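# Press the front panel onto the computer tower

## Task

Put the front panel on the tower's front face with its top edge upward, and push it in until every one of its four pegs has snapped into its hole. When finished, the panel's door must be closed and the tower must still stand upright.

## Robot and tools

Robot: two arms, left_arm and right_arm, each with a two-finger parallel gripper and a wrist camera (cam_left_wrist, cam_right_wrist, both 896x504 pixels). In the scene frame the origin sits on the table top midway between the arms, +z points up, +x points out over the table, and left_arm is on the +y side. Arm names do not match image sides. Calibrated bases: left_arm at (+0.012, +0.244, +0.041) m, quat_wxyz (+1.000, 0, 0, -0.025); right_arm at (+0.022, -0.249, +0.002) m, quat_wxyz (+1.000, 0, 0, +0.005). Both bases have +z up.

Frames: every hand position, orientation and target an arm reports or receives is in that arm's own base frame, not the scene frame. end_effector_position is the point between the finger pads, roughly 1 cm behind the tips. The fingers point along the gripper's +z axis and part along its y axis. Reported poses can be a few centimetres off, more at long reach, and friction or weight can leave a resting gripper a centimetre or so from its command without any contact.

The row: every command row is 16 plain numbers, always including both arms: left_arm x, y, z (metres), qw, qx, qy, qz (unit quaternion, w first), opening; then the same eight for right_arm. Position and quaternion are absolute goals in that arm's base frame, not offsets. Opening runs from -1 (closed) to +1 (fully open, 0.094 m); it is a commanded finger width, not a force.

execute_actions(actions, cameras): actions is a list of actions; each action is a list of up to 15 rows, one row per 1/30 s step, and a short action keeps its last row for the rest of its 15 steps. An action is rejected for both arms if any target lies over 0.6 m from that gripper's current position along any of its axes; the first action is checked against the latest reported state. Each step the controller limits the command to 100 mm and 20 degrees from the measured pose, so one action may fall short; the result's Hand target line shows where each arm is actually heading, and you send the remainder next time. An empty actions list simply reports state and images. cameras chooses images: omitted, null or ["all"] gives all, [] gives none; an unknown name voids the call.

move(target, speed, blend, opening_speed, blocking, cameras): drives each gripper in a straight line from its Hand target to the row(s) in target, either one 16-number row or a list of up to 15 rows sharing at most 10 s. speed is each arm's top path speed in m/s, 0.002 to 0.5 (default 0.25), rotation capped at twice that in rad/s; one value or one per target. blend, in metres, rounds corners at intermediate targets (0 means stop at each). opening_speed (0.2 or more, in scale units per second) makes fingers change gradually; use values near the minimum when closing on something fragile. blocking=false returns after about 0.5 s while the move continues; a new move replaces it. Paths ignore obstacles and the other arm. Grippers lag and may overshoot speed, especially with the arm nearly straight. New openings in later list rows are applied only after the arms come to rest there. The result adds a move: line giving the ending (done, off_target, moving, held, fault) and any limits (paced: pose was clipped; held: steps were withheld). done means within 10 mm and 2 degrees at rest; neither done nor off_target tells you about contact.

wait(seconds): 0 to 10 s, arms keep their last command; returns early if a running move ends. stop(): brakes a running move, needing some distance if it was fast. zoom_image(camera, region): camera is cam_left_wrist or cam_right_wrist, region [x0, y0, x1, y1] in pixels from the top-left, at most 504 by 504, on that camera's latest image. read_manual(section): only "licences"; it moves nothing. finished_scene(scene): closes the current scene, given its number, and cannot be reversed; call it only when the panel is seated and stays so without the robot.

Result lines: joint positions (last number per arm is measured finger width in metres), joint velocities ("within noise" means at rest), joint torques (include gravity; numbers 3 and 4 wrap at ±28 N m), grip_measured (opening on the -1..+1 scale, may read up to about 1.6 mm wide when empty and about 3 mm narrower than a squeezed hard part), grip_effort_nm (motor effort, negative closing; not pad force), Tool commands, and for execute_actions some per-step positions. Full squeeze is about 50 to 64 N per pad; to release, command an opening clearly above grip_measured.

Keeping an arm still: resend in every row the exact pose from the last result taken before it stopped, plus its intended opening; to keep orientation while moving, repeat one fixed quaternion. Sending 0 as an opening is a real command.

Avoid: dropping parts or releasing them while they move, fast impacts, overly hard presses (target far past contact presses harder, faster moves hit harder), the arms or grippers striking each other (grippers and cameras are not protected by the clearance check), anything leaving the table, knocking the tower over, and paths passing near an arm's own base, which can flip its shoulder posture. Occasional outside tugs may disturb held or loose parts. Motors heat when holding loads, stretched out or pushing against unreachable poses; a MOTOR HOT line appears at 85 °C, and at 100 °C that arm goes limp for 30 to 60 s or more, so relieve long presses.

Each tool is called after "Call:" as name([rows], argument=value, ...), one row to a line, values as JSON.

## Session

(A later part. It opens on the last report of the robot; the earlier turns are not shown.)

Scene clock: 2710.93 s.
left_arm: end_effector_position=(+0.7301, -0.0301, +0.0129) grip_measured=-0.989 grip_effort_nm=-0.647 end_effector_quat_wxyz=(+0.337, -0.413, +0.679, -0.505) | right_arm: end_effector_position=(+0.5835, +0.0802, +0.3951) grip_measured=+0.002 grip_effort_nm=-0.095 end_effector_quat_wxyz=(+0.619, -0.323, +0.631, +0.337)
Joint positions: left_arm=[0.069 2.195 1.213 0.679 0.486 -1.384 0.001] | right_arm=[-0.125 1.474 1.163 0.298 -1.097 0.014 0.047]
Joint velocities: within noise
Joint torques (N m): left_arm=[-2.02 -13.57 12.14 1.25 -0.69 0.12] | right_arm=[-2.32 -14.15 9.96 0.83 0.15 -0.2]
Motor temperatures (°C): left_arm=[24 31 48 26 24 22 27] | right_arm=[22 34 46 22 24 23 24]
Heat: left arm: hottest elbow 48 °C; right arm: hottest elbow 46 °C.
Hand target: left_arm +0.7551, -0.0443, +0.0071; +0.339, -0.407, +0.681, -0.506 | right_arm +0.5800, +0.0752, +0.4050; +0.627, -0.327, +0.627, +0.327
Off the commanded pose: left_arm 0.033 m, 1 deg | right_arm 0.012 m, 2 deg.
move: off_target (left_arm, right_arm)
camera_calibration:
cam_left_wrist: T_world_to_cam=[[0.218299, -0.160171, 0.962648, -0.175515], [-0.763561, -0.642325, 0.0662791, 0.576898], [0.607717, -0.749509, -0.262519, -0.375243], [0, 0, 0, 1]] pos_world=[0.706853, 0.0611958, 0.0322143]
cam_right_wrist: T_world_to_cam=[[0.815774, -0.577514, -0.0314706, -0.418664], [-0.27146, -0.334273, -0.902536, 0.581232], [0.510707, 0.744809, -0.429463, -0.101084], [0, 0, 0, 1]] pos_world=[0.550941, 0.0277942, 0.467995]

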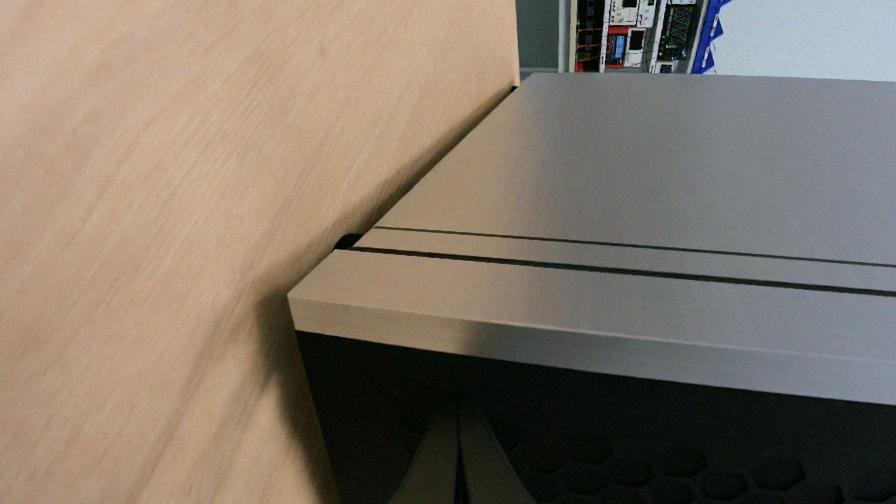

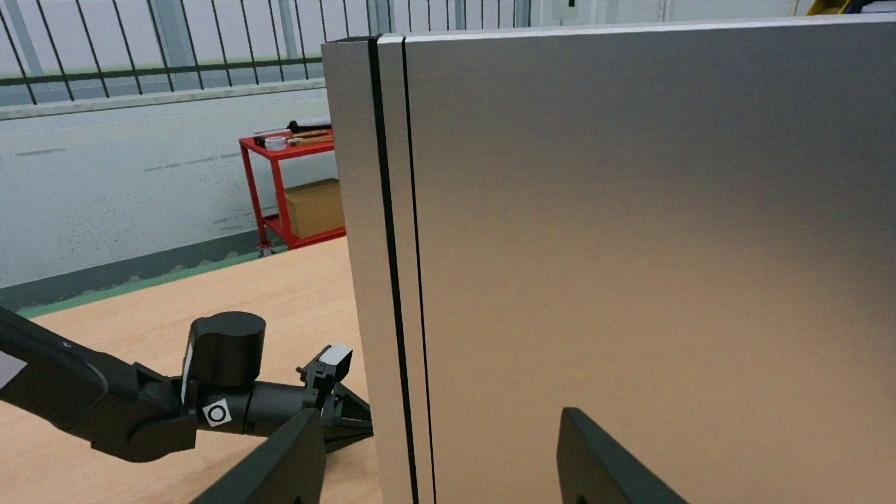

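Call:
move([
  [0.7139, -0.0227, 0.0060, 0.339096, -0.406830, 0.681103, -0.505576, -1.0, 0.580, 0.075, 0.405, 0.6272, -0.3265, 0.6272, 0.3265, 0.0],
  [0.7039, -0.0170, 0.4100, 0.397298, -0.359426, 0.601739, -0.592353, -1.0, 0.575, 0.082, 0.490, 0.66341, -0.32139, 0.55667, 0.38302, 0.0],
  [0.7260, -0.0280, 0.4120, 0.397298, -0.359426, 0.601739, -0.592353, -1.0, 0.575, 0.082, 0.490, 0.66341, -0.32139, 0.55667, 0.38302, 0.0],
  [0.7560, -0.0425, 0.4120, 0.397298, -0.359426, 0.601739, -0.592353, -1.0, 0.575, 0.082, 0.490, 0.66341, -0.32139, 0.55667, 0.38302, 0.0],
], speed=[0.08, 0.2, 0.07, 0.03], blend=[0.01, 0.01, 0.01, 0])

Call:
zoom_image(camera="cam_right_wrist", region=[350, 195, 490, 335])

Scene clock: 2737.50 s.
left_arm: end_effector_position=(+0.7303, -0.0326, +0.3999) grip_measured=-0.989 grip_effort_nm=-0.637 end_effector_quat_wxyz=(+0.393, -0.366, +0.608, -0.585) | right_arm: end_effector_position=(+0.5712, +0.0852, +0.4577) grip_measured=+0.002 grip_effort_nm=-0.100 end_effector_quat_wxyz=(+0.646, -0.309, +0.576, +0.394)
Joint positions: left_arm=[0.071 1.685 1.428 0.249 0.508 -1.516 0.001] | right_arm=[-0.125 1.474 1.19 0.639 -1.142 0.381 0.047]
Joint velocities: within noise
Joint torques (N m): left_arm=[-1.44 -11.16 15.19 2.15 -0.64 -0.03] | right_arm=[-1.73 -12.4 15.15 1.7 0.22 0.1]
Motor temperatures (°C): left_arm=[24 30 50 26 25 22 27] | right_arm=[22 34 46 22 24 23 24]
Heat: left arm: hottest elbow 50 °C; right arm: hottest elbow 46 °C.
Hand target: left_arm +0.7525, -0.0426, +0.4110; +0.397, -0.359, +0.602, -0.593 | right_arm +0.5730, +0.0821, +0.4892; +0.663, -0.321, +0.557, +0.383
Off the commanded pose: left_arm 0.030 m, 1 deg | right_arm 0.033 m, 4 deg.
move: off_target (left_arm, right_arm)
camera_calibration:
cam_left_wrist: T_world_to_cam=[[-0.0177482, -0.0597633, 0.998055, -0.387058], [-0.766768, -0.639819, -0.0519475, 0.599574], [0.641678, -0.766199, -0.034469, -0.39217], [0, 0, 0, 1]] pos_world=[0.704512, 0.0600065, 0.403934]
cam_right_wrist: T_world_to_cam=[[0.856851, -0.511734, -0.0627292, -0.418561], [-0.199789, -0.217411, -0.955414, 0.609358], [0.47528, 0.831181, -0.288528, -0.123195], [0, 0, 0, 1]] pos_world=[0.538939, 0.0206866, 0.520388]

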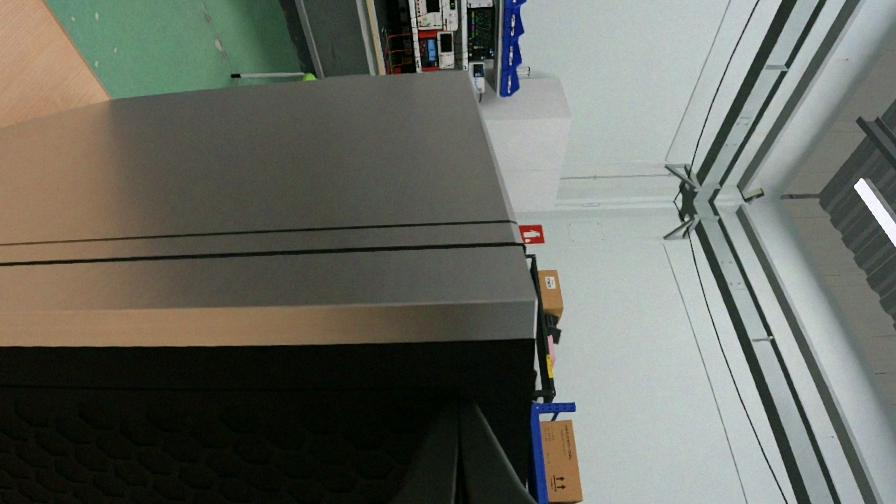

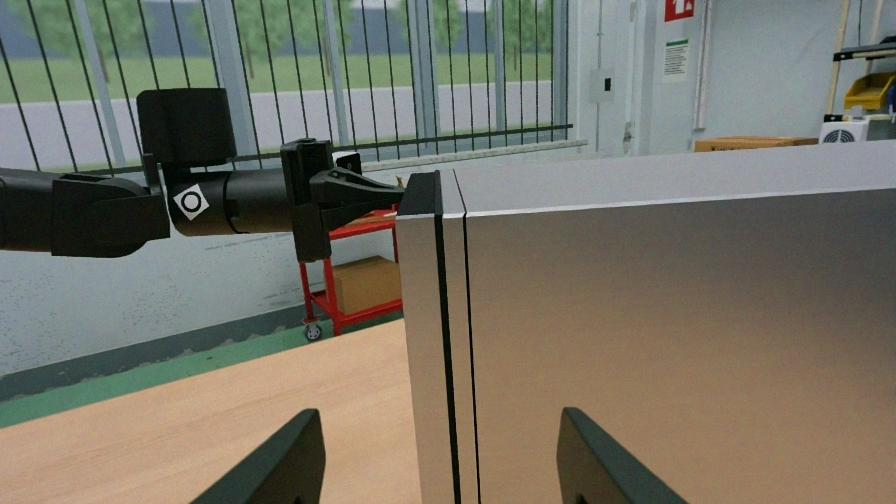

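Scaled by 3.600 from the camera's 896x504 image, which has a finer 1280x720 frame.

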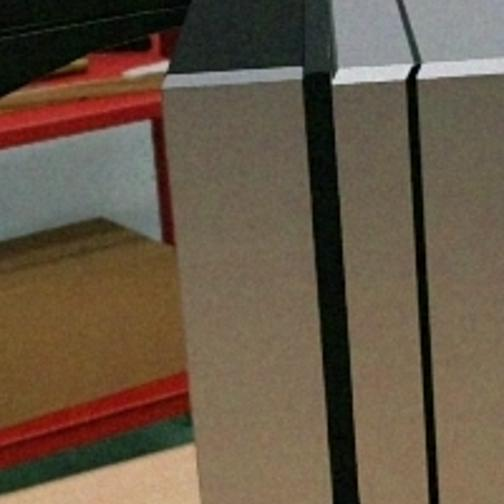

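Call:
move([
  [0.6980, -0.0150, 0.4080, 0.397298, -0.359426, 0.601739, -0.592353, -1.0, 0.575, 0.082, 0.490, 0.66341, -0.32139, 0.55667, 0.38302, 0.0],
  [0.6280, -0.1520, 0.4120, 0.397298, -0.359426, 0.601739, -0.592353, -1.0, 0.575, 0.082, 0.490, 0.66341, -0.32139, 0.55667, 0.38302, 0.0],
  [0.6550, -0.1680, 0.4120, 0.397298, -0.359426, 0.601739, -0.592353, -1.0, 0.575, 0.082, 0.490, 0.66341, -0.32139, 0.55667, 0.38302, 0.0],
  [0.6940, -0.1868, 0.4120, 0.397298, -0.359426, 0.601739, -0.592353, -1.0, 0.575, 0.082, 0.490, 0.66341, -0.32139, 0.55667, 0.38302, 0.0],
], speed=[0.08, 0.15, 0.08, 0.03], blend=[0.01, 0.015, 0.01, 0], cameras=["cam_right_wrist"])

Call:
zoom_image(camera="cam_right_wrist", region=[350, 195, 490, 335])

Scene clock: 2756.30 s.
left_arm: end_effector_position=(+0.6687, -0.1728, +0.3962) grip_measured=-0.989 grip_effort_nm=-0.642 end_effector_quat_wxyz=(+0.393, -0.367, +0.609, -0.583) | right_arm: end_effector_position=(+0.5712, +0.0852, +0.4579) grip_measured=+0.002 grip_effort_nm=-0.095 end_effector_quat_wxyz=(+0.646, -0.309, +0.576, +0.394)
Joint positions: left_arm=[-0.192 1.553 1.258 0.283 0.243 -1.516 0.001] | right_arm=[-0.125 1.474 1.191 0.639 -1.142 0.381 0.047]
Joint velocities: within noise
Joint torques (N m): left_arm=[-0.91 -9 15.35 2.28 -0.4 0.05] | right_arm=[-1.32 -12.63 14.95 1.54 0.21 0.05]
Motor temperatures (°C): left_arm=[24 30 51 26 25 21 27] | right_arm=[22 34 49 22 24 23 24]
Heat: left arm: hottest elbow 51 °C; right arm: hottest elbow 49 °C.
Hand target: left_arm +0.6903, -0.1861, +0.4109; +0.397, -0.359, +0.602, -0.592 | right_arm +0.5730, +0.0821, +0.4893; +0.663, -0.322, +0.557, +0.383
Off the commanded pose: left_arm 0.033 m, 2 deg | right_arm 0.032 m, 4 deg.
move: off_target (left_arm, right_arm)
camera_calibration:
cam_right_wrist: T_world_to_cam=[[0.856898, -0.51174, -0.0620318, -0.418894], [-0.199065, -0.217502, -0.955545, 0.609246], [0.475498, 0.831153, -0.288247, -0.123376], [0, 0, 0, 1]] pos_world=[0.538894, 0.0206923, 0.520614]
Images, in order (width x height): cam_right_wrist 896x504.

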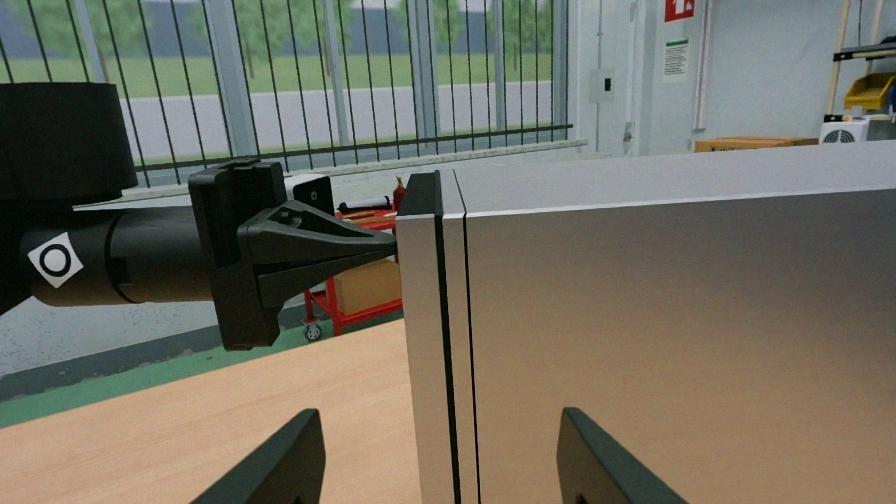

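Scaled by 3.600 from the camera's 896x504 image, which has a finer 1280x720 frame.

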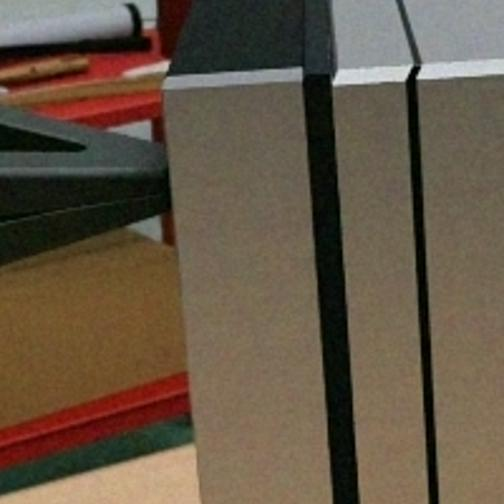

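Call:
move([
  [0.6360, -0.1594, 0.4080, 0.397298, -0.359426, 0.601739, -0.592353, -1.0, 0.575, 0.082, 0.490, 0.66341, -0.32139, 0.55667, 0.38302, 0.0],
  [0.6450, 0.0650, 0.2200, 0.397298, -0.359426, 0.601739, -0.592353, -1.0, 0.575, 0.082, 0.510, 0.66341, -0.32139, 0.55667, 0.38302, 0.0],
], speed=[0.08, 0.2], blend=[0.01, 0])

Call:
zoom_image(camera="cam_right_wrist", region=[350, 195, 490, 335])

Scene clock: 2786.77 s.
left_arm: end_effector_position=(+0.6404, +0.0646, +0.2210) grip_measured=-0.989 grip_effort_nm=-0.642 end_effector_quat_wxyz=(+0.398, -0.361, +0.605, -0.588) | right_arm: end_effector_position=(+0.5746, +0.0847, +0.4748) grip_measured=+0.002 grip_effort_nm=-0.095 end_effector_quat_wxyz=(+0.649, -0.312, +0.572, +0.392)
Joint positions: left_arm=[0.277 1.761 0.974 0.798 0.716 -1.521 0.001] | right_arm=[-0.125 1.474 1.232 0.612 -1.142 0.383 0.047]
Joint velocities: within noise
Joint torques (N m): left_arm=[-0.09 -12.04 7.97 2.59 0.07 -0.01] | right_arm=[-1.61 -14.39 15.31 0.61 0.23 0.04]
Motor temperatures (°C): left_arm=[24 30 57 26 25 21 27] | right_arm=[22 33 51 22 24 23 24]
Heat: left arm: hottest elbow 57 °C; right arm: hottest elbow 51 °C.
Hand target: left_arm +0.6449, +0.0650, +0.2200; +0.397, -0.359, +0.602, -0.592 | right_arm +0.5729, +0.0822, +0.5093; +0.663, -0.321, +0.557, +0.383
Off the commanded pose: left_arm 0.005 m, 1 deg | right_arm 0.035 m, 3 deg.
move: off_target (right_arm)
camera_calibration:
cam_left_wrist: T_world_to_cam=[[-0.0344927, -0.0591713, 0.997652, -0.193455], [-0.766781, -0.638671, -0.0643905, 0.586161], [0.640982, -0.767201, -0.0233419, -0.268164], [0, 0, 0, 1]] pos_world=[0.614672, 0.157181, 0.224484]
cam_right_wrist: T_world_to_cam=[[0.857728, -0.511421, -0.0524583, -0.425967], [-0.188488, -0.217898, -0.957597, 0.620873], [0.478304, 0.831246, -0.283294, -0.12372], [0, 0, 0, 1]] pos_world=[0.541567, 0.0202807, 0.537151]

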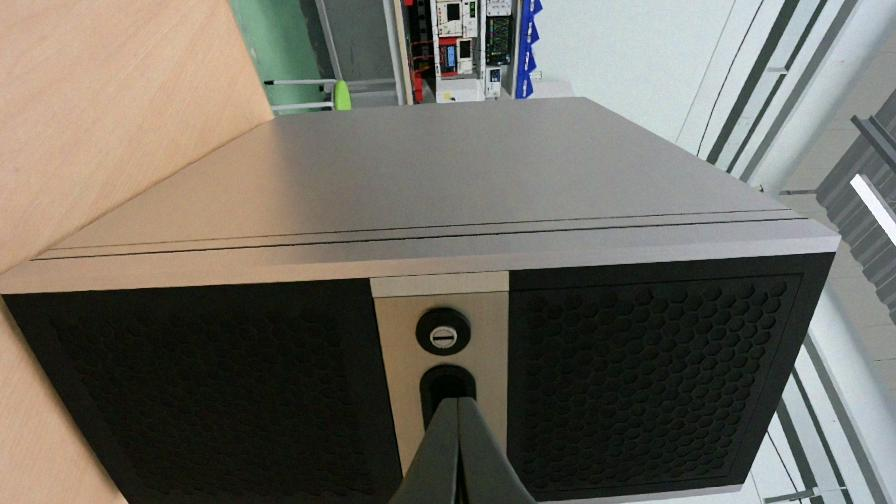

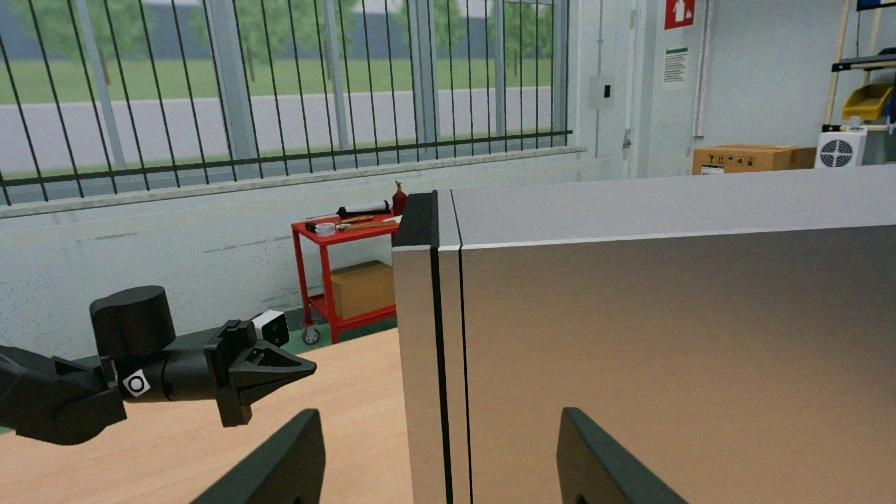

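Scaled by 3.600 from the camera's 896x504 image, which has a finer 1280x720 frame.

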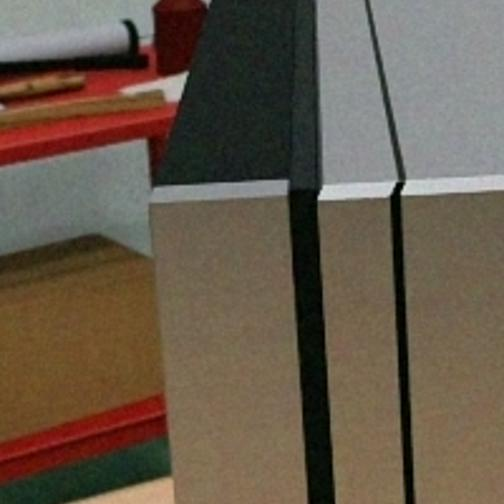

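Call:
execute_actions(actions=[])

Scene clock: 2809.97 s.
left_arm: end_effector_position=(+0.6404, +0.0646, +0.2210) grip_measured=-0.989 grip_effort_nm=-0.642 end_effector_quat_wxyz=(+0.398, -0.361, +0.605, -0.588) | right_arm: end_effector_position=(+0.5746, +0.0847, +0.4750) grip_measured=+0.002 grip_effort_nm=-0.100 end_effector_quat_wxyz=(+0.649, -0.312, +0.572, +0.392)
Joint positions: left_arm=[0.277 1.761 0.974 0.798 0.716 -1.521 0.001] | right_arm=[-0.125 1.474 1.232 0.612 -1.142 0.383 0.047]
Joint velocities: within noise
Joint torques (N m): left_arm=[0.03 -12.04 7.97 2.73 0.07 -0.01] | right_arm=[-1.9 -13.22 15.21 0.61 0.24 0.07]
Motor temperatures (°C): left_arm=[24 30 51 26 24 21 26] | right_arm=[22 34 53 22 24 23 24]
Heat: left arm: hottest elbow 51 °C; right arm: hottest elbow 53 °C.
Hand target: left_arm +0.6449, +0.0651, +0.2199; +0.397, -0.360, +0.602, -0.592 | right_arm +0.5729, +0.0822, +0.5093; +0.663, -0.321, +0.557, +0.383
Tool commands: left_gripper/opening=-1.0 right_gripper/opening=+0.0
Off the commanded pose: left_arm 0.005 m, 1 deg | right_arm 0.035 m, 3 deg.
camera_calibration:
cam_left_wrist: T_world_to_cam=[[-0.0343312, -0.0588266, 0.997678, -0.193586], [-0.766793, -0.638691, -0.0640457, 0.586094], [0.640975, -0.767211, -0.0231808, -0.268195], [0, 0, 0, 1]] pos_world=[0.614673, 0.157182, 0.224457]
cam_right_wrist: T_world_to_cam=[[0.857748, -0.511423, -0.0521092, -0.426148], [-0.188126, -0.217944, -0.957658, 0.620884], [0.478412, 0.831232, -0.283153, -0.123799], [0, 0, 0, 1]] pos_world=[0.541558, 0.0202818, 0.537335]

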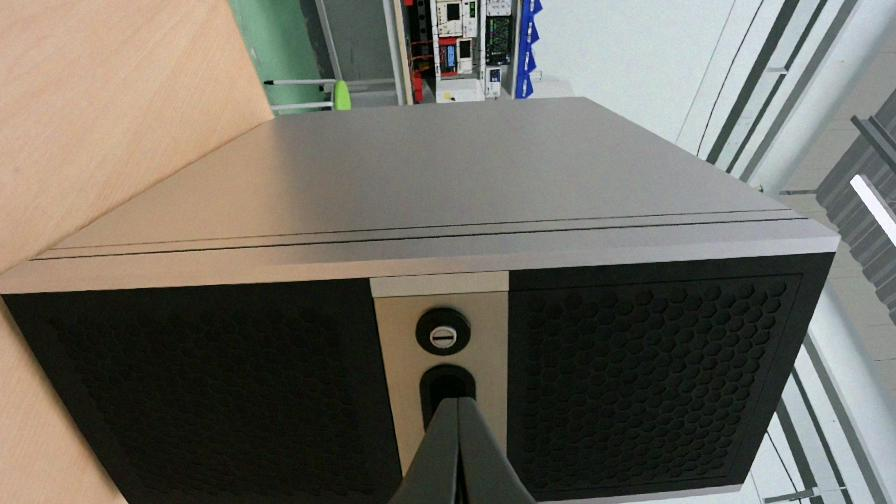

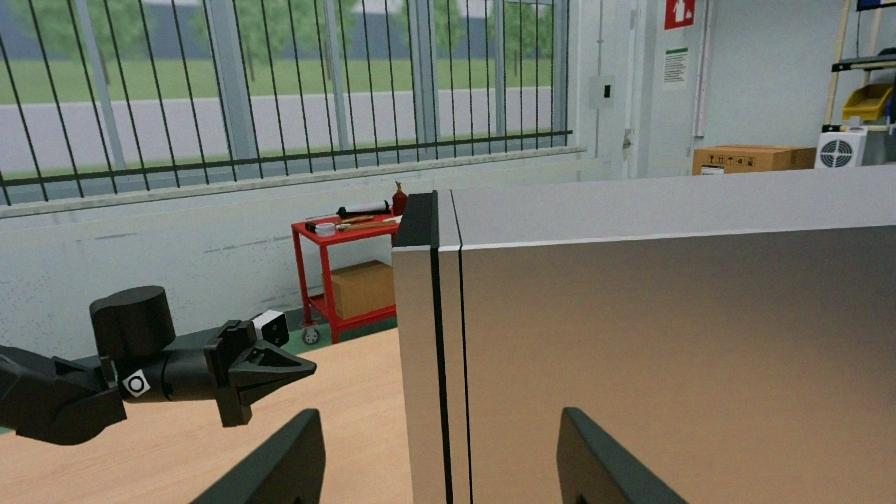

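Call:
zoom_image(camera="cam_left_wrist", region=[620, 180, 860, 280])

Call:
zoom_image(camera="cam_left_wrist", region=[0, 210, 240, 310])

Call:
zoom_image(camera="cam_right_wrist", region=[380, 180, 500, 280])

Call:
zoom_image(camera="cam_right_wrist", region=[380, 400, 500, 500])

Scaled by 2.100 from the camera's 896x504 image, which has a finer 1280x720 frame.

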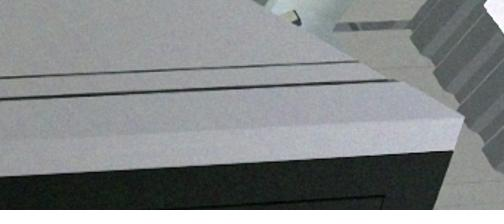

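Scaled by 2.100 from the camera's 896x504 image, which has a finer 1280x720 frame.

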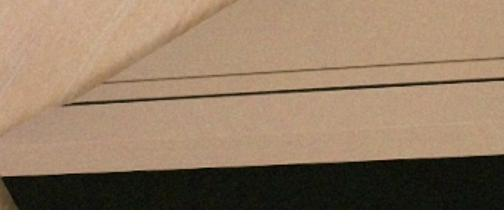

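Scaled by 4.200 from the camera's 896x504 image, which has a finer 1280x720 frame.

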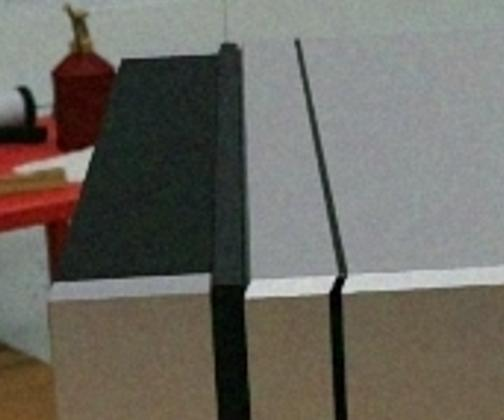

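Scaled by 4.200 from the camera's 896x504 image, which has a finer 1280x720 frame.

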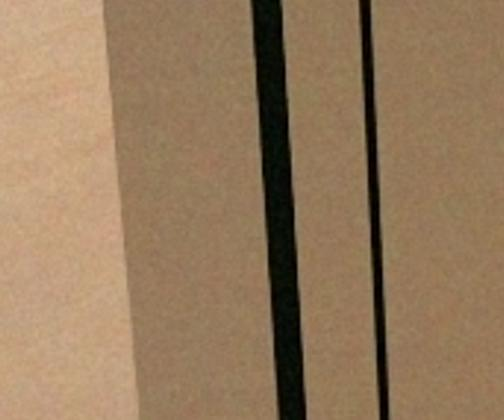

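Call:
zoom_image(camera="cam_right_wrist", region=[388, 184, 464, 260])

Call:
zoom_image(camera="cam_left_wrist", region=[720, 190, 850, 290])

Call:
zoom_image(camera="cam_left_wrist", region=[20, 220, 150, 300])

Scaled by 6.632 from the camera's 896x504 image, which has a finer 1280x720 frame.

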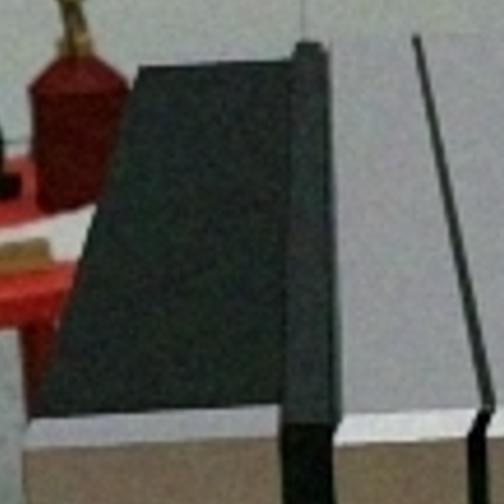

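Scaled by 3.877 from the camera's 896x504 image, which has a finer 1280x720 frame.

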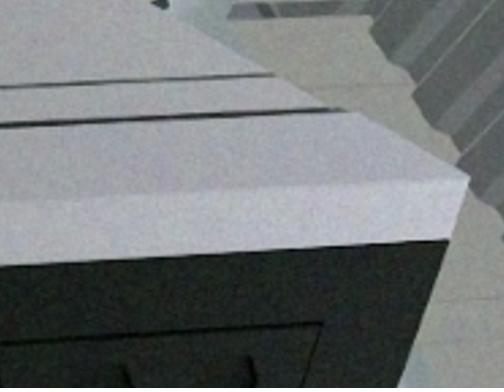

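Scaled by 3.877 from the camera's 896x504 image, which has a finer 1280x720 frame.

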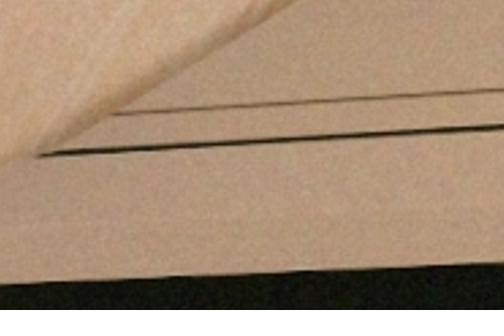

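Call:
zoom_image(camera="cam_right_wrist", region=[390, 255, 474, 305])

Call:
zoom_image(camera="cam_right_wrist", region=[395, 350, 479, 400])

Call:
zoom_image(camera="cam_right_wrist", region=[400, 452, 484, 502])

Scaled by 6.000 from the camera's 896x504 image, which has a finer 1280x720 frame.

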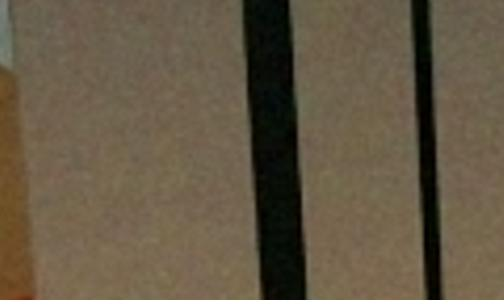

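Scaled by 6.000 from the camera's 896x504 image, which has a finer 1280x720 frame.

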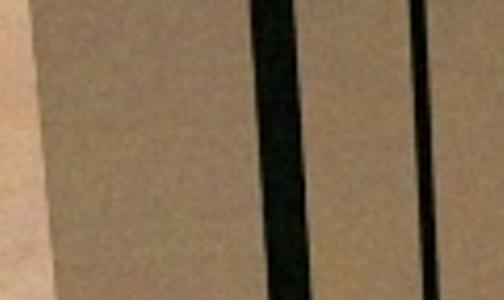

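Scaled by 6.000 from the camera's 896x504 image, which has a finer 1280x720 frame.

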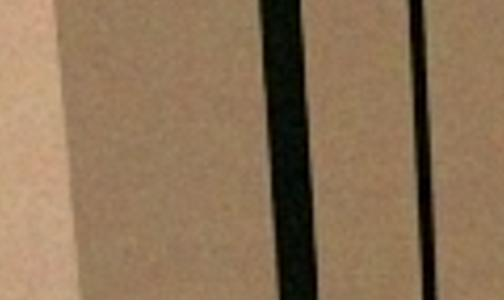

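Call:
move([
  [0.6150,-0.1460,0.09,0.339096,-0.406830,0.681103,-0.505576,-1.0,0.575,0.082,0.510,0.66341,-0.32139,0.55667,0.38302,0.0],
  [0.6600,-0.1605,0.006,0.339096,-0.406830,0.681103,-0.505576,-1.0,0.575,0.082,0.510,0.66341,-0.32139,0.55667,0.38302,0.0],
  [0.7010,-0.1804,0.006,0.339096,-0.406830,0.681103,-0.505576,-1.0,0.575,0.082,0.510,0.66341,-0.32139,0.55667,0.38302,0.0],
], speed=[0.18,0.08,0.03], blend=[0.015,0.01,0], cameras=["cam_left_wrist","cam_right_wrist"])

Scene clock: 2918.97 s.
left_arm: end_effector_position=(+0.6715, -0.1621, +0.0093) grip_measured=-0.989 grip_effort_nm=-0.642 end_effector_quat_wxyz=(+0.338, -0.413, +0.683, -0.498) | right_arm: end_effector_position=(+0.5746, +0.0847, +0.4750) grip_measured=+0.002 grip_effort_nm=-0.105 end_effector_quat_wxyz=(+0.649, -0.312, +0.572, +0.392)
Joint positions: left_arm=[-0.176 2.13 1.045 0.798 0.245 -1.447 0.001] | right_arm=[-0.125 1.474 1.232 0.612 -1.142 0.383 0.047]
Joint velocities: within noise
Joint torques (N m): left_arm=[-1.61 -12.1 11.81 1.36 -0.34 0.02] | right_arm=[-1.67 -13.74 15.06 0.7 0.24 0.06]
Motor temperatures (°C): left_arm=[24 30 44 26 24 21 26] | right_arm=[22 34 58 22 24 23 24]
Heat: left arm: hottest elbow 44 °C; right arm: hottest elbow 58 °C.
Hand target: left_arm +0.6969, -0.1798, +0.0072; +0.339, -0.407, +0.681, -0.506 | right_arm +0.5729, +0.0822, +0.5093; +0.663, -0.321, +0.557, +0.383
Off the commanded pose: left_arm 0.035 m, 1 deg | right_arm 0.035 m, 3 deg.
move: off_target (left_arm, right_arm)
camera_calibration:
cam_left_wrist: T_world_to_cam=[[0.224819, -0.172744, 0.958966, -0.18683], [-0.761745, -0.644862, 0.0624201, 0.445988], [0.607618, -0.744521, -0.276565, -0.43849], [0, 0, 0, 1]] pos_world=[0.648167, -0.0711379, 0.0300536]
cam_right_wrist: T_world_to_cam=[[0.857748, -0.511423, -0.0521092, -0.426148], [-0.188126, -0.217944, -0.957658, 0.620884], [0.478412, 0.831232, -0.283153, -0.123799], [0, 0, 0, 1]] pos_world=[0.541558, 0.0202818, 0.537335]

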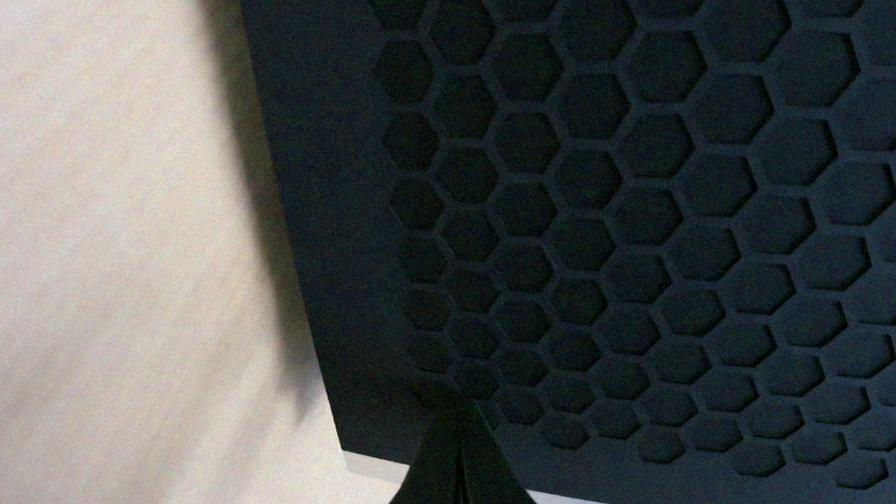

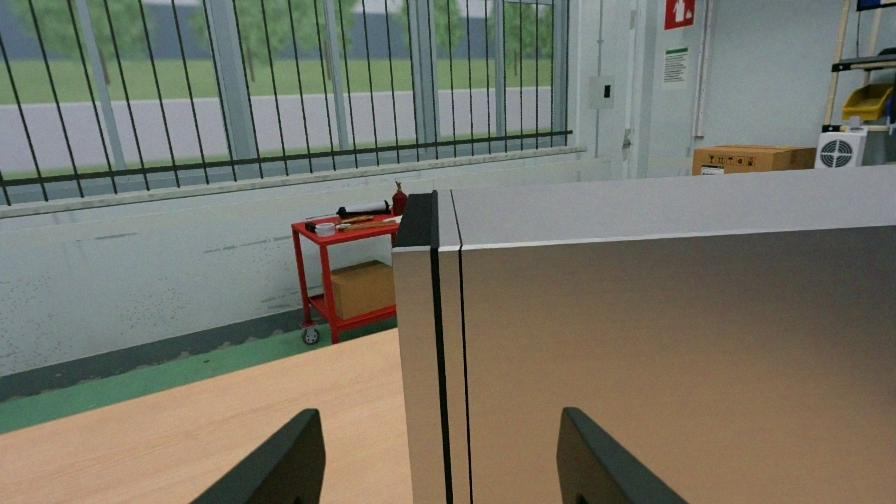

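Call:
zoom_image(camera="cam_right_wrist", region=[400, 452, 484, 502])

Call:
zoom_image(camera="cam_right_wrist", region=[390, 255, 474, 305])

Scaled by 6.000 from the camera's 896x504 image, which has a finer 1280x720 frame.

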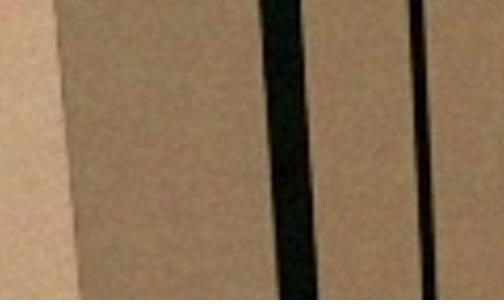

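Scaled by 6.000 from the camera's 896x504 image, which has a finer 1280x720 frame.

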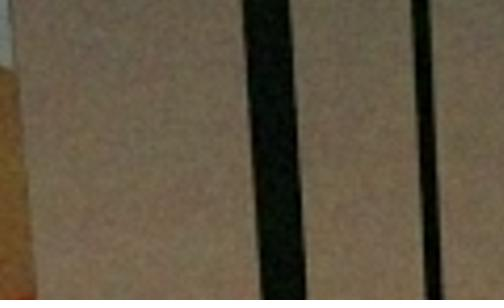

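Call:
move([
  [0.6550,-0.1580,0.006,0.339096,-0.406830,0.681103,-0.505576,-1.0,0.575,0.082,0.510,0.66341,-0.32139,0.55667,0.38302,0.0],
  [0.7062,-0.0190,0.006,0.339096,-0.406830,0.681103,-0.505576,-1.0,0.575,0.082,0.510,0.66341,-0.32139,0.55667,0.38302,0.0],
  [0.7243,-0.0275,0.006,0.339096,-0.406830,0.681103,-0.505576,-1.0,0.575,0.082,0.510,0.66341,-0.32139,0.55667,0.38302,0.0],
  [0.7610,-0.0449,0.006,0.339096,-0.406830,0.681103,-0.505576,-1.0,0.575,0.082,0.510,0.66341,-0.32139,0.55667,0.38302,0.0],
], speed=[0.08,0.15,0.07,0.03], blend=[0.01,0.015,0.01,0], cameras=["cam_left_wrist"])

Scene clock: 2989.03 s.
left_arm: end_effector_position=(+0.7308, -0.0293, +0.0104) grip_measured=-0.989 grip_effort_nm=-0.628 end_effector_quat_wxyz=(+0.334, -0.418, +0.680, -0.501) | right_arm: end_effector_position=(+0.5746, +0.0847, +0.4750) grip_measured=+0.002 grip_effort_nm=-0.095 end_effector_quat_wxyz=(+0.649, -0.312, +0.572, +0.392)
Joint positions: left_arm=[0.069 2.196 1.217 0.665 0.481 -1.384 0.001] | right_arm=[-0.125 1.474 1.232 0.612 -1.142 0.383 0.047]
Joint velocities: within noise
Joint torques (N m): left_arm=[-2.14 -13.39 12.37 1.58 -0.53 0.11] | right_arm=[-1.9 -13.63 15.16 0.55 0.23 0.06]
Motor temperatures (°C): left_arm=[24 30 50 26 24 21 26] | right_arm=[22 34 59 22 24 23 24]
Heat: left arm: hottest elbow 50 °C; right arm: hottest elbow 59 °C.
Hand target: left_arm +0.7568, -0.0453, +0.0072; +0.339, -0.407, +0.681, -0.506 | right_arm +0.5729, +0.0822, +0.5093; +0.663, -0.321, +0.557, +0.383
Off the commanded pose: left_arm 0.034 m, 1 deg | right_arm 0.035 m, 3 deg.
move: off_target (left_arm, right_arm); blend cut to 0.01 m at target 2
camera_calibration:
cam_left_wrist: T_world_to_cam=[[0.230197, -0.159821, 0.959931, -0.181748], [-0.759471, -0.646258, 0.0745282, 0.574961], [0.608451, -0.746196, -0.270146, -0.376043], [0, 0, 0, 1]] pos_world=[0.707308, 0.0619239, 0.0300279]
Images, in order (width x height): cam_left_wrist 896x504.

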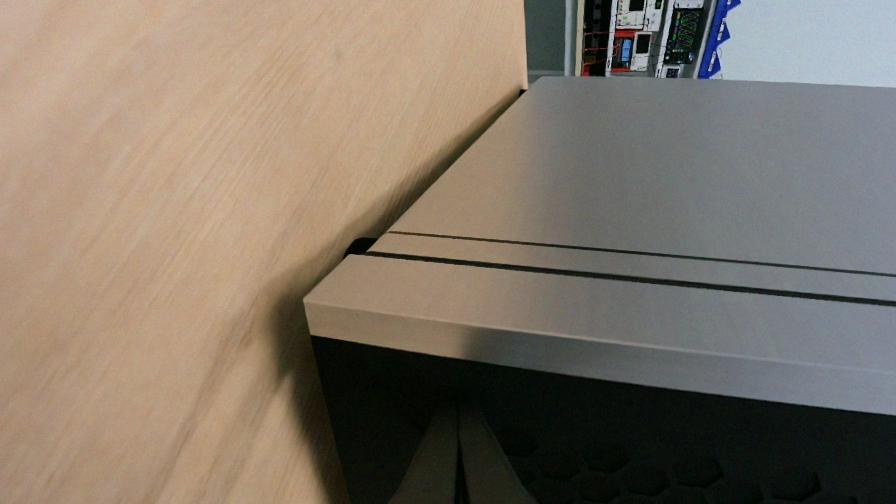

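Call:
zoom_image(camera="cam_left_wrist", region=[300, 210, 500, 350])

Call:
zoom_image(camera="cam_left_wrist", region=[740, 250, 890, 420])

Scaled by 2.520 from the camera's 896x504 image, which has a finer 1280x720 frame.

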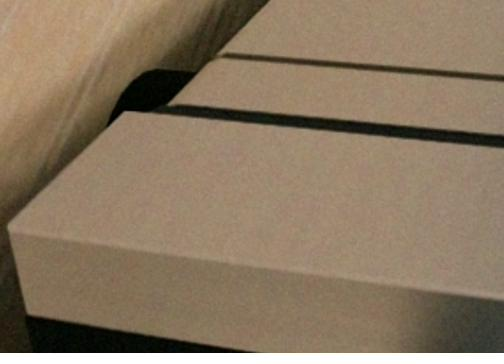

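Scaled by 2.965 from the camera's 896x504 image, which has a finer 1280x720 frame.

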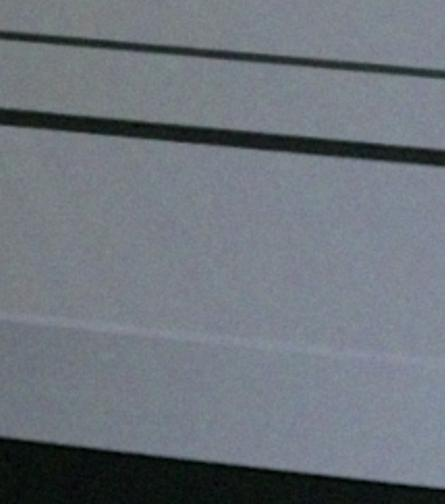

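Call:
move([
  [0.7139,-0.0227,0.006,0.339096,-0.406830,0.681103,-0.505576,-1.0,0.575,0.082,0.510,0.66341,-0.32139,0.55667,0.38302,0.0],
  [0.6500,-0.0600,0.220,0.397298,-0.359426,0.601739,-0.592353,-1.0,0.575,0.082,0.510,0.66341,-0.32139,0.55667,0.38302,0.0],
  [0.6280,-0.1520,0.412,0.397298,-0.359426,0.601739,-0.592353,-1.0,0.575,0.082,0.510,0.66341,-0.32139,0.55667,0.38302,0.0],
  [0.6550,-0.1680,0.412,0.397298,-0.359426,0.601739,-0.592353,-1.0,0.575,0.082,0.510,0.66341,-0.32139,0.55667,0.38302,0.0],
  [0.6948,-0.1872,0.412,0.397298,-0.359426,0.601739,-0.592353,-1.0,0.575,0.082,0.510,0.66341,-0.32139,0.55667,0.38302,0.0],
], speed=[0.08,0.2,0.2,0.07,0.03], blend=[0.01,0.03,0.02,0.01,0], cameras=["cam_left_wrist","cam_right_wrist"])

Scene clock: 3032.30 s.
left_arm: end_effector_position=(+0.6689, -0.1729, +0.3988) grip_measured=-0.989 grip_effort_nm=-0.642 end_effector_quat_wxyz=(+0.395, -0.365, +0.608, -0.584) | right_arm: end_effector_position=(+0.5746, +0.0847, +0.4750) grip_measured=+0.002 grip_effort_nm=-0.090 end_effector_quat_wxyz=(+0.649, -0.312, +0.572, +0.392)
Joint positions: left_arm=[-0.192 1.553 1.26 0.286 0.243 -1.516 0.001] | right_arm=[-0.125 1.474 1.232 0.612 -1.142 0.383 0.047]
Joint velocities: within noise
Joint torques (N m): left_arm=[-1.2 -8.41 15.46 2.09 -0.42 0.05] | right_arm=[-1.96 -13.8 15.25 0.7 0.22 0.1]
Motor temperatures (°C): left_arm=[24 31 49 26 25 21 26] | right_arm=[22 34 59 22 24 23 24]
Heat: left arm: hottest elbow 49 °C; right arm: hottest elbow 59 °C.
Hand target: left_arm +0.6912, -0.1866, +0.4109; +0.397, -0.359, +0.602, -0.593 | right_arm +0.5729, +0.0822, +0.5093; +0.663, -0.321, +0.557, +0.383
Off the commanded pose: left_arm 0.032 m, 1 deg | right_arm 0.035 m, 3 deg.
move: off_target (left_arm, right_arm); blend cut to 0.0157 m at target 3
camera_calibration:
cam_left_wrist: T_world_to_cam=[[-0.0196526, -0.0615355, 0.997911, -0.394317], [-0.765689, -0.64089, -0.0545993, 0.462808], [0.642911, -0.765163, -0.0345219, -0.46089], [0, 0, 0, 1]] pos_world=[0.642929, -0.0803113, 0.402851]
cam_right_wrist: T_world_to_cam=[[0.857748, -0.511423, -0.0521092, -0.426148], [-0.188126, -0.217944, -0.957658, 0.620884], [0.478412, 0.831232, -0.283153, -0.123799], [0, 0, 0, 1]] pos_world=[0.541558, 0.0202818, 0.537335]

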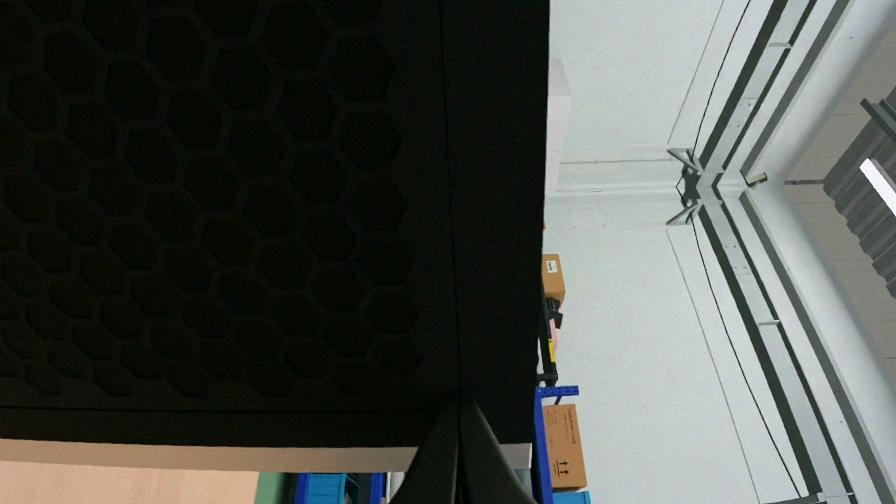

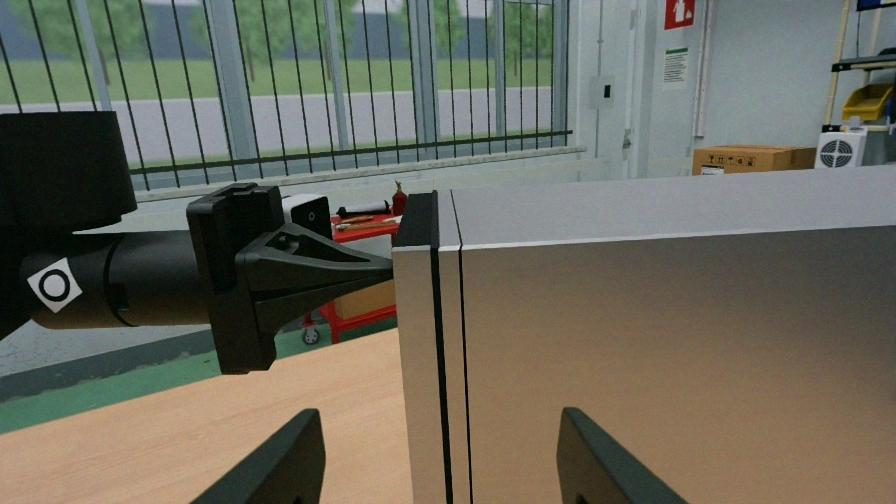

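Call:
zoom_image(camera="cam_right_wrist", region=[390, 255, 474, 305])

Call:
zoom_image(camera="cam_right_wrist", region=[388, 184, 464, 260])

Scaled by 6.000 from the camera's 896x504 image, which has a finer 1280x720 frame.

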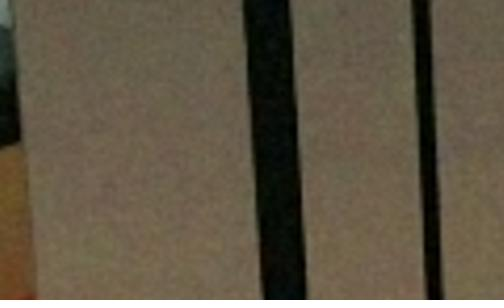

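Scaled by 6.632 from the camera's 896x504 image, which has a finer 1280x720 frame.

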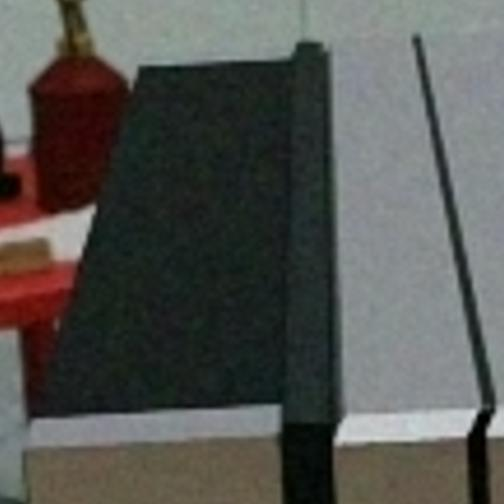

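Call:
move([
  [0.6360,-0.1594,0.408,0.397298,-0.359426,0.601739,-0.592353,-1.0,0.575,0.082,0.510,0.66341,-0.32139,0.55667,0.38302,0.0],
  [0.5500,-0.0600,0.360,0.397298,-0.359426,0.601739,-0.592353,-1.0,0.575,0.082,0.510,0.66341,-0.32139,0.55667,0.38302,0.0],
], speed=[0.08,0.2], blend=[0.01,0], cameras=["cam_left_wrist","cam_right_wrist"])

Scene clock: 3050.10 s.
left_arm: end_effector_position=(+0.5523, -0.0628, +0.3521) grip_measured=-0.989 grip_effort_nm=-0.637 end_effector_quat_wxyz=(+0.392, -0.362, +0.609, -0.587) | right_arm: end_effector_position=(+0.5746, +0.0847, +0.4750) grip_measured=+0.002 grip_effort_nm=-0.100 end_effector_quat_wxyz=(+0.649, -0.312, +0.572, +0.392)
Joint positions: left_arm=[0.029 1.274 0.844 0.425 0.475 -1.516 0.001] | right_arm=[-0.125 1.474 1.232 0.612 -1.142 0.383 0.047]
Joint velocities: within noise
Joint torques (N m): left_arm=[0.62 -9.11 8.68 2.73 0.07 0] | right_arm=[-1.03 -13.74 15.12 0.68 0.25 0.09]
Motor temperatures (°C): left_arm=[24 31 49 26 25 21 26] | right_arm=[22 34 59 22 24 23 24]
Heat: left arm: hottest elbow 49 °C; right arm: hottest elbow 59 °C.
Hand target: left_arm +0.5499, -0.0601, +0.3599; +0.397, -0.359, +0.602, -0.592 | right_arm +0.5729, +0.0822, +0.5093; +0.663, -0.321, +0.557, +0.383
Off the commanded pose: left_arm 0.009 m, 1 deg | right_arm 0.035 m, 3 deg.
move: off_target (right_arm)
camera_calibration:
cam_left_wrist: T_world_to_cam=[[-0.0212586, -0.0599746, 0.997974, -0.342279], [-0.771708, -0.633636, -0.054518, 0.445249], [0.635622, -0.771303, -0.0328127, -0.300264], [0, 0, 0, 1]] pos_world=[0.52718, 0.0300035, 0.356007]
cam_right_wrist: T_world_to_cam=[[0.857748, -0.511423, -0.0521092, -0.426148], [-0.188126, -0.217944, -0.957658, 0.620884], [0.478412, 0.831232, -0.283153, -0.123799], [0, 0, 0, 1]] pos_world=[0.541558, 0.0202818, 0.537335]

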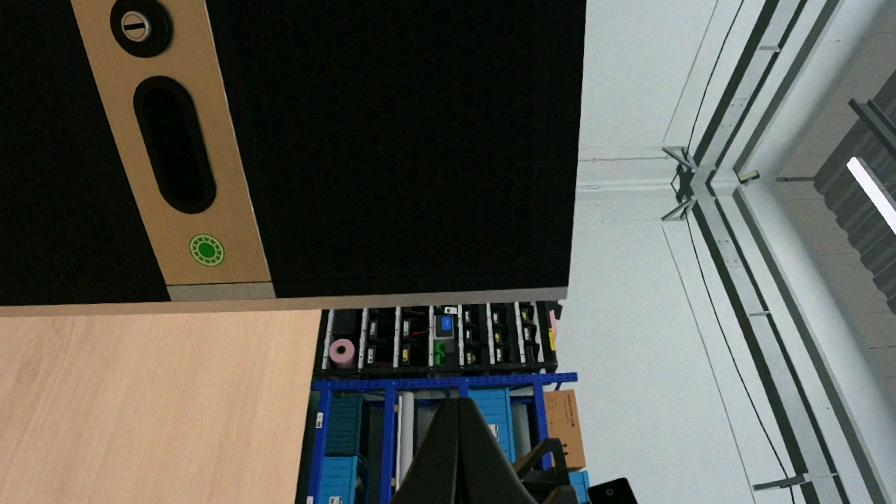

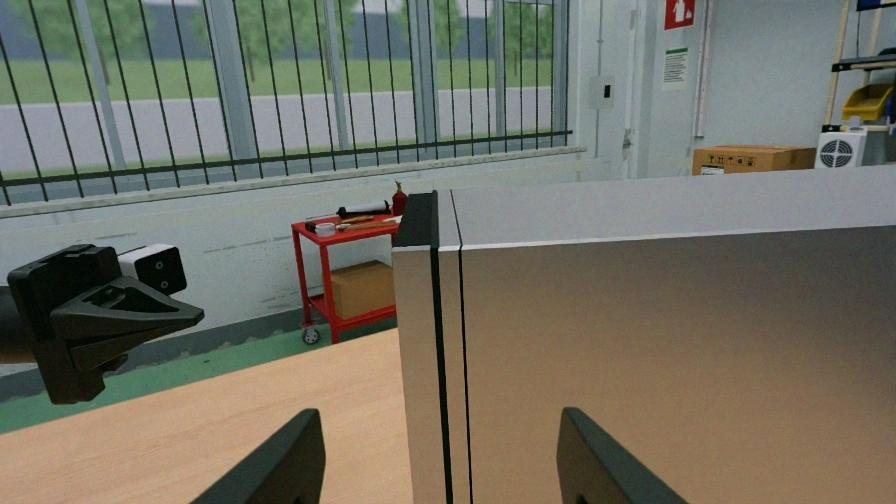

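Call:
zoom_image(camera="cam_right_wrist", region=[390, 255, 474, 305])

Call:
zoom_image(camera="cam_left_wrist", region=[200, 200, 620, 330])

Scaled by 6.000 from the camera's 896x504 image, which has a finer 1280x720 frame.

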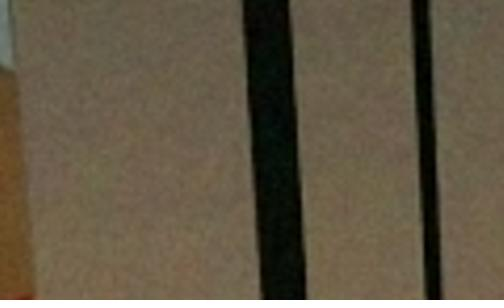

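Scaled by 1.200 from the camera's 896x504 image, which has a finer 1280x720 frame.

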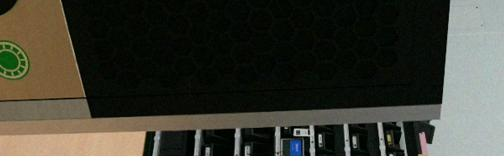

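Call:
finished_scene(scene=2)

The scene is finished: the task was done.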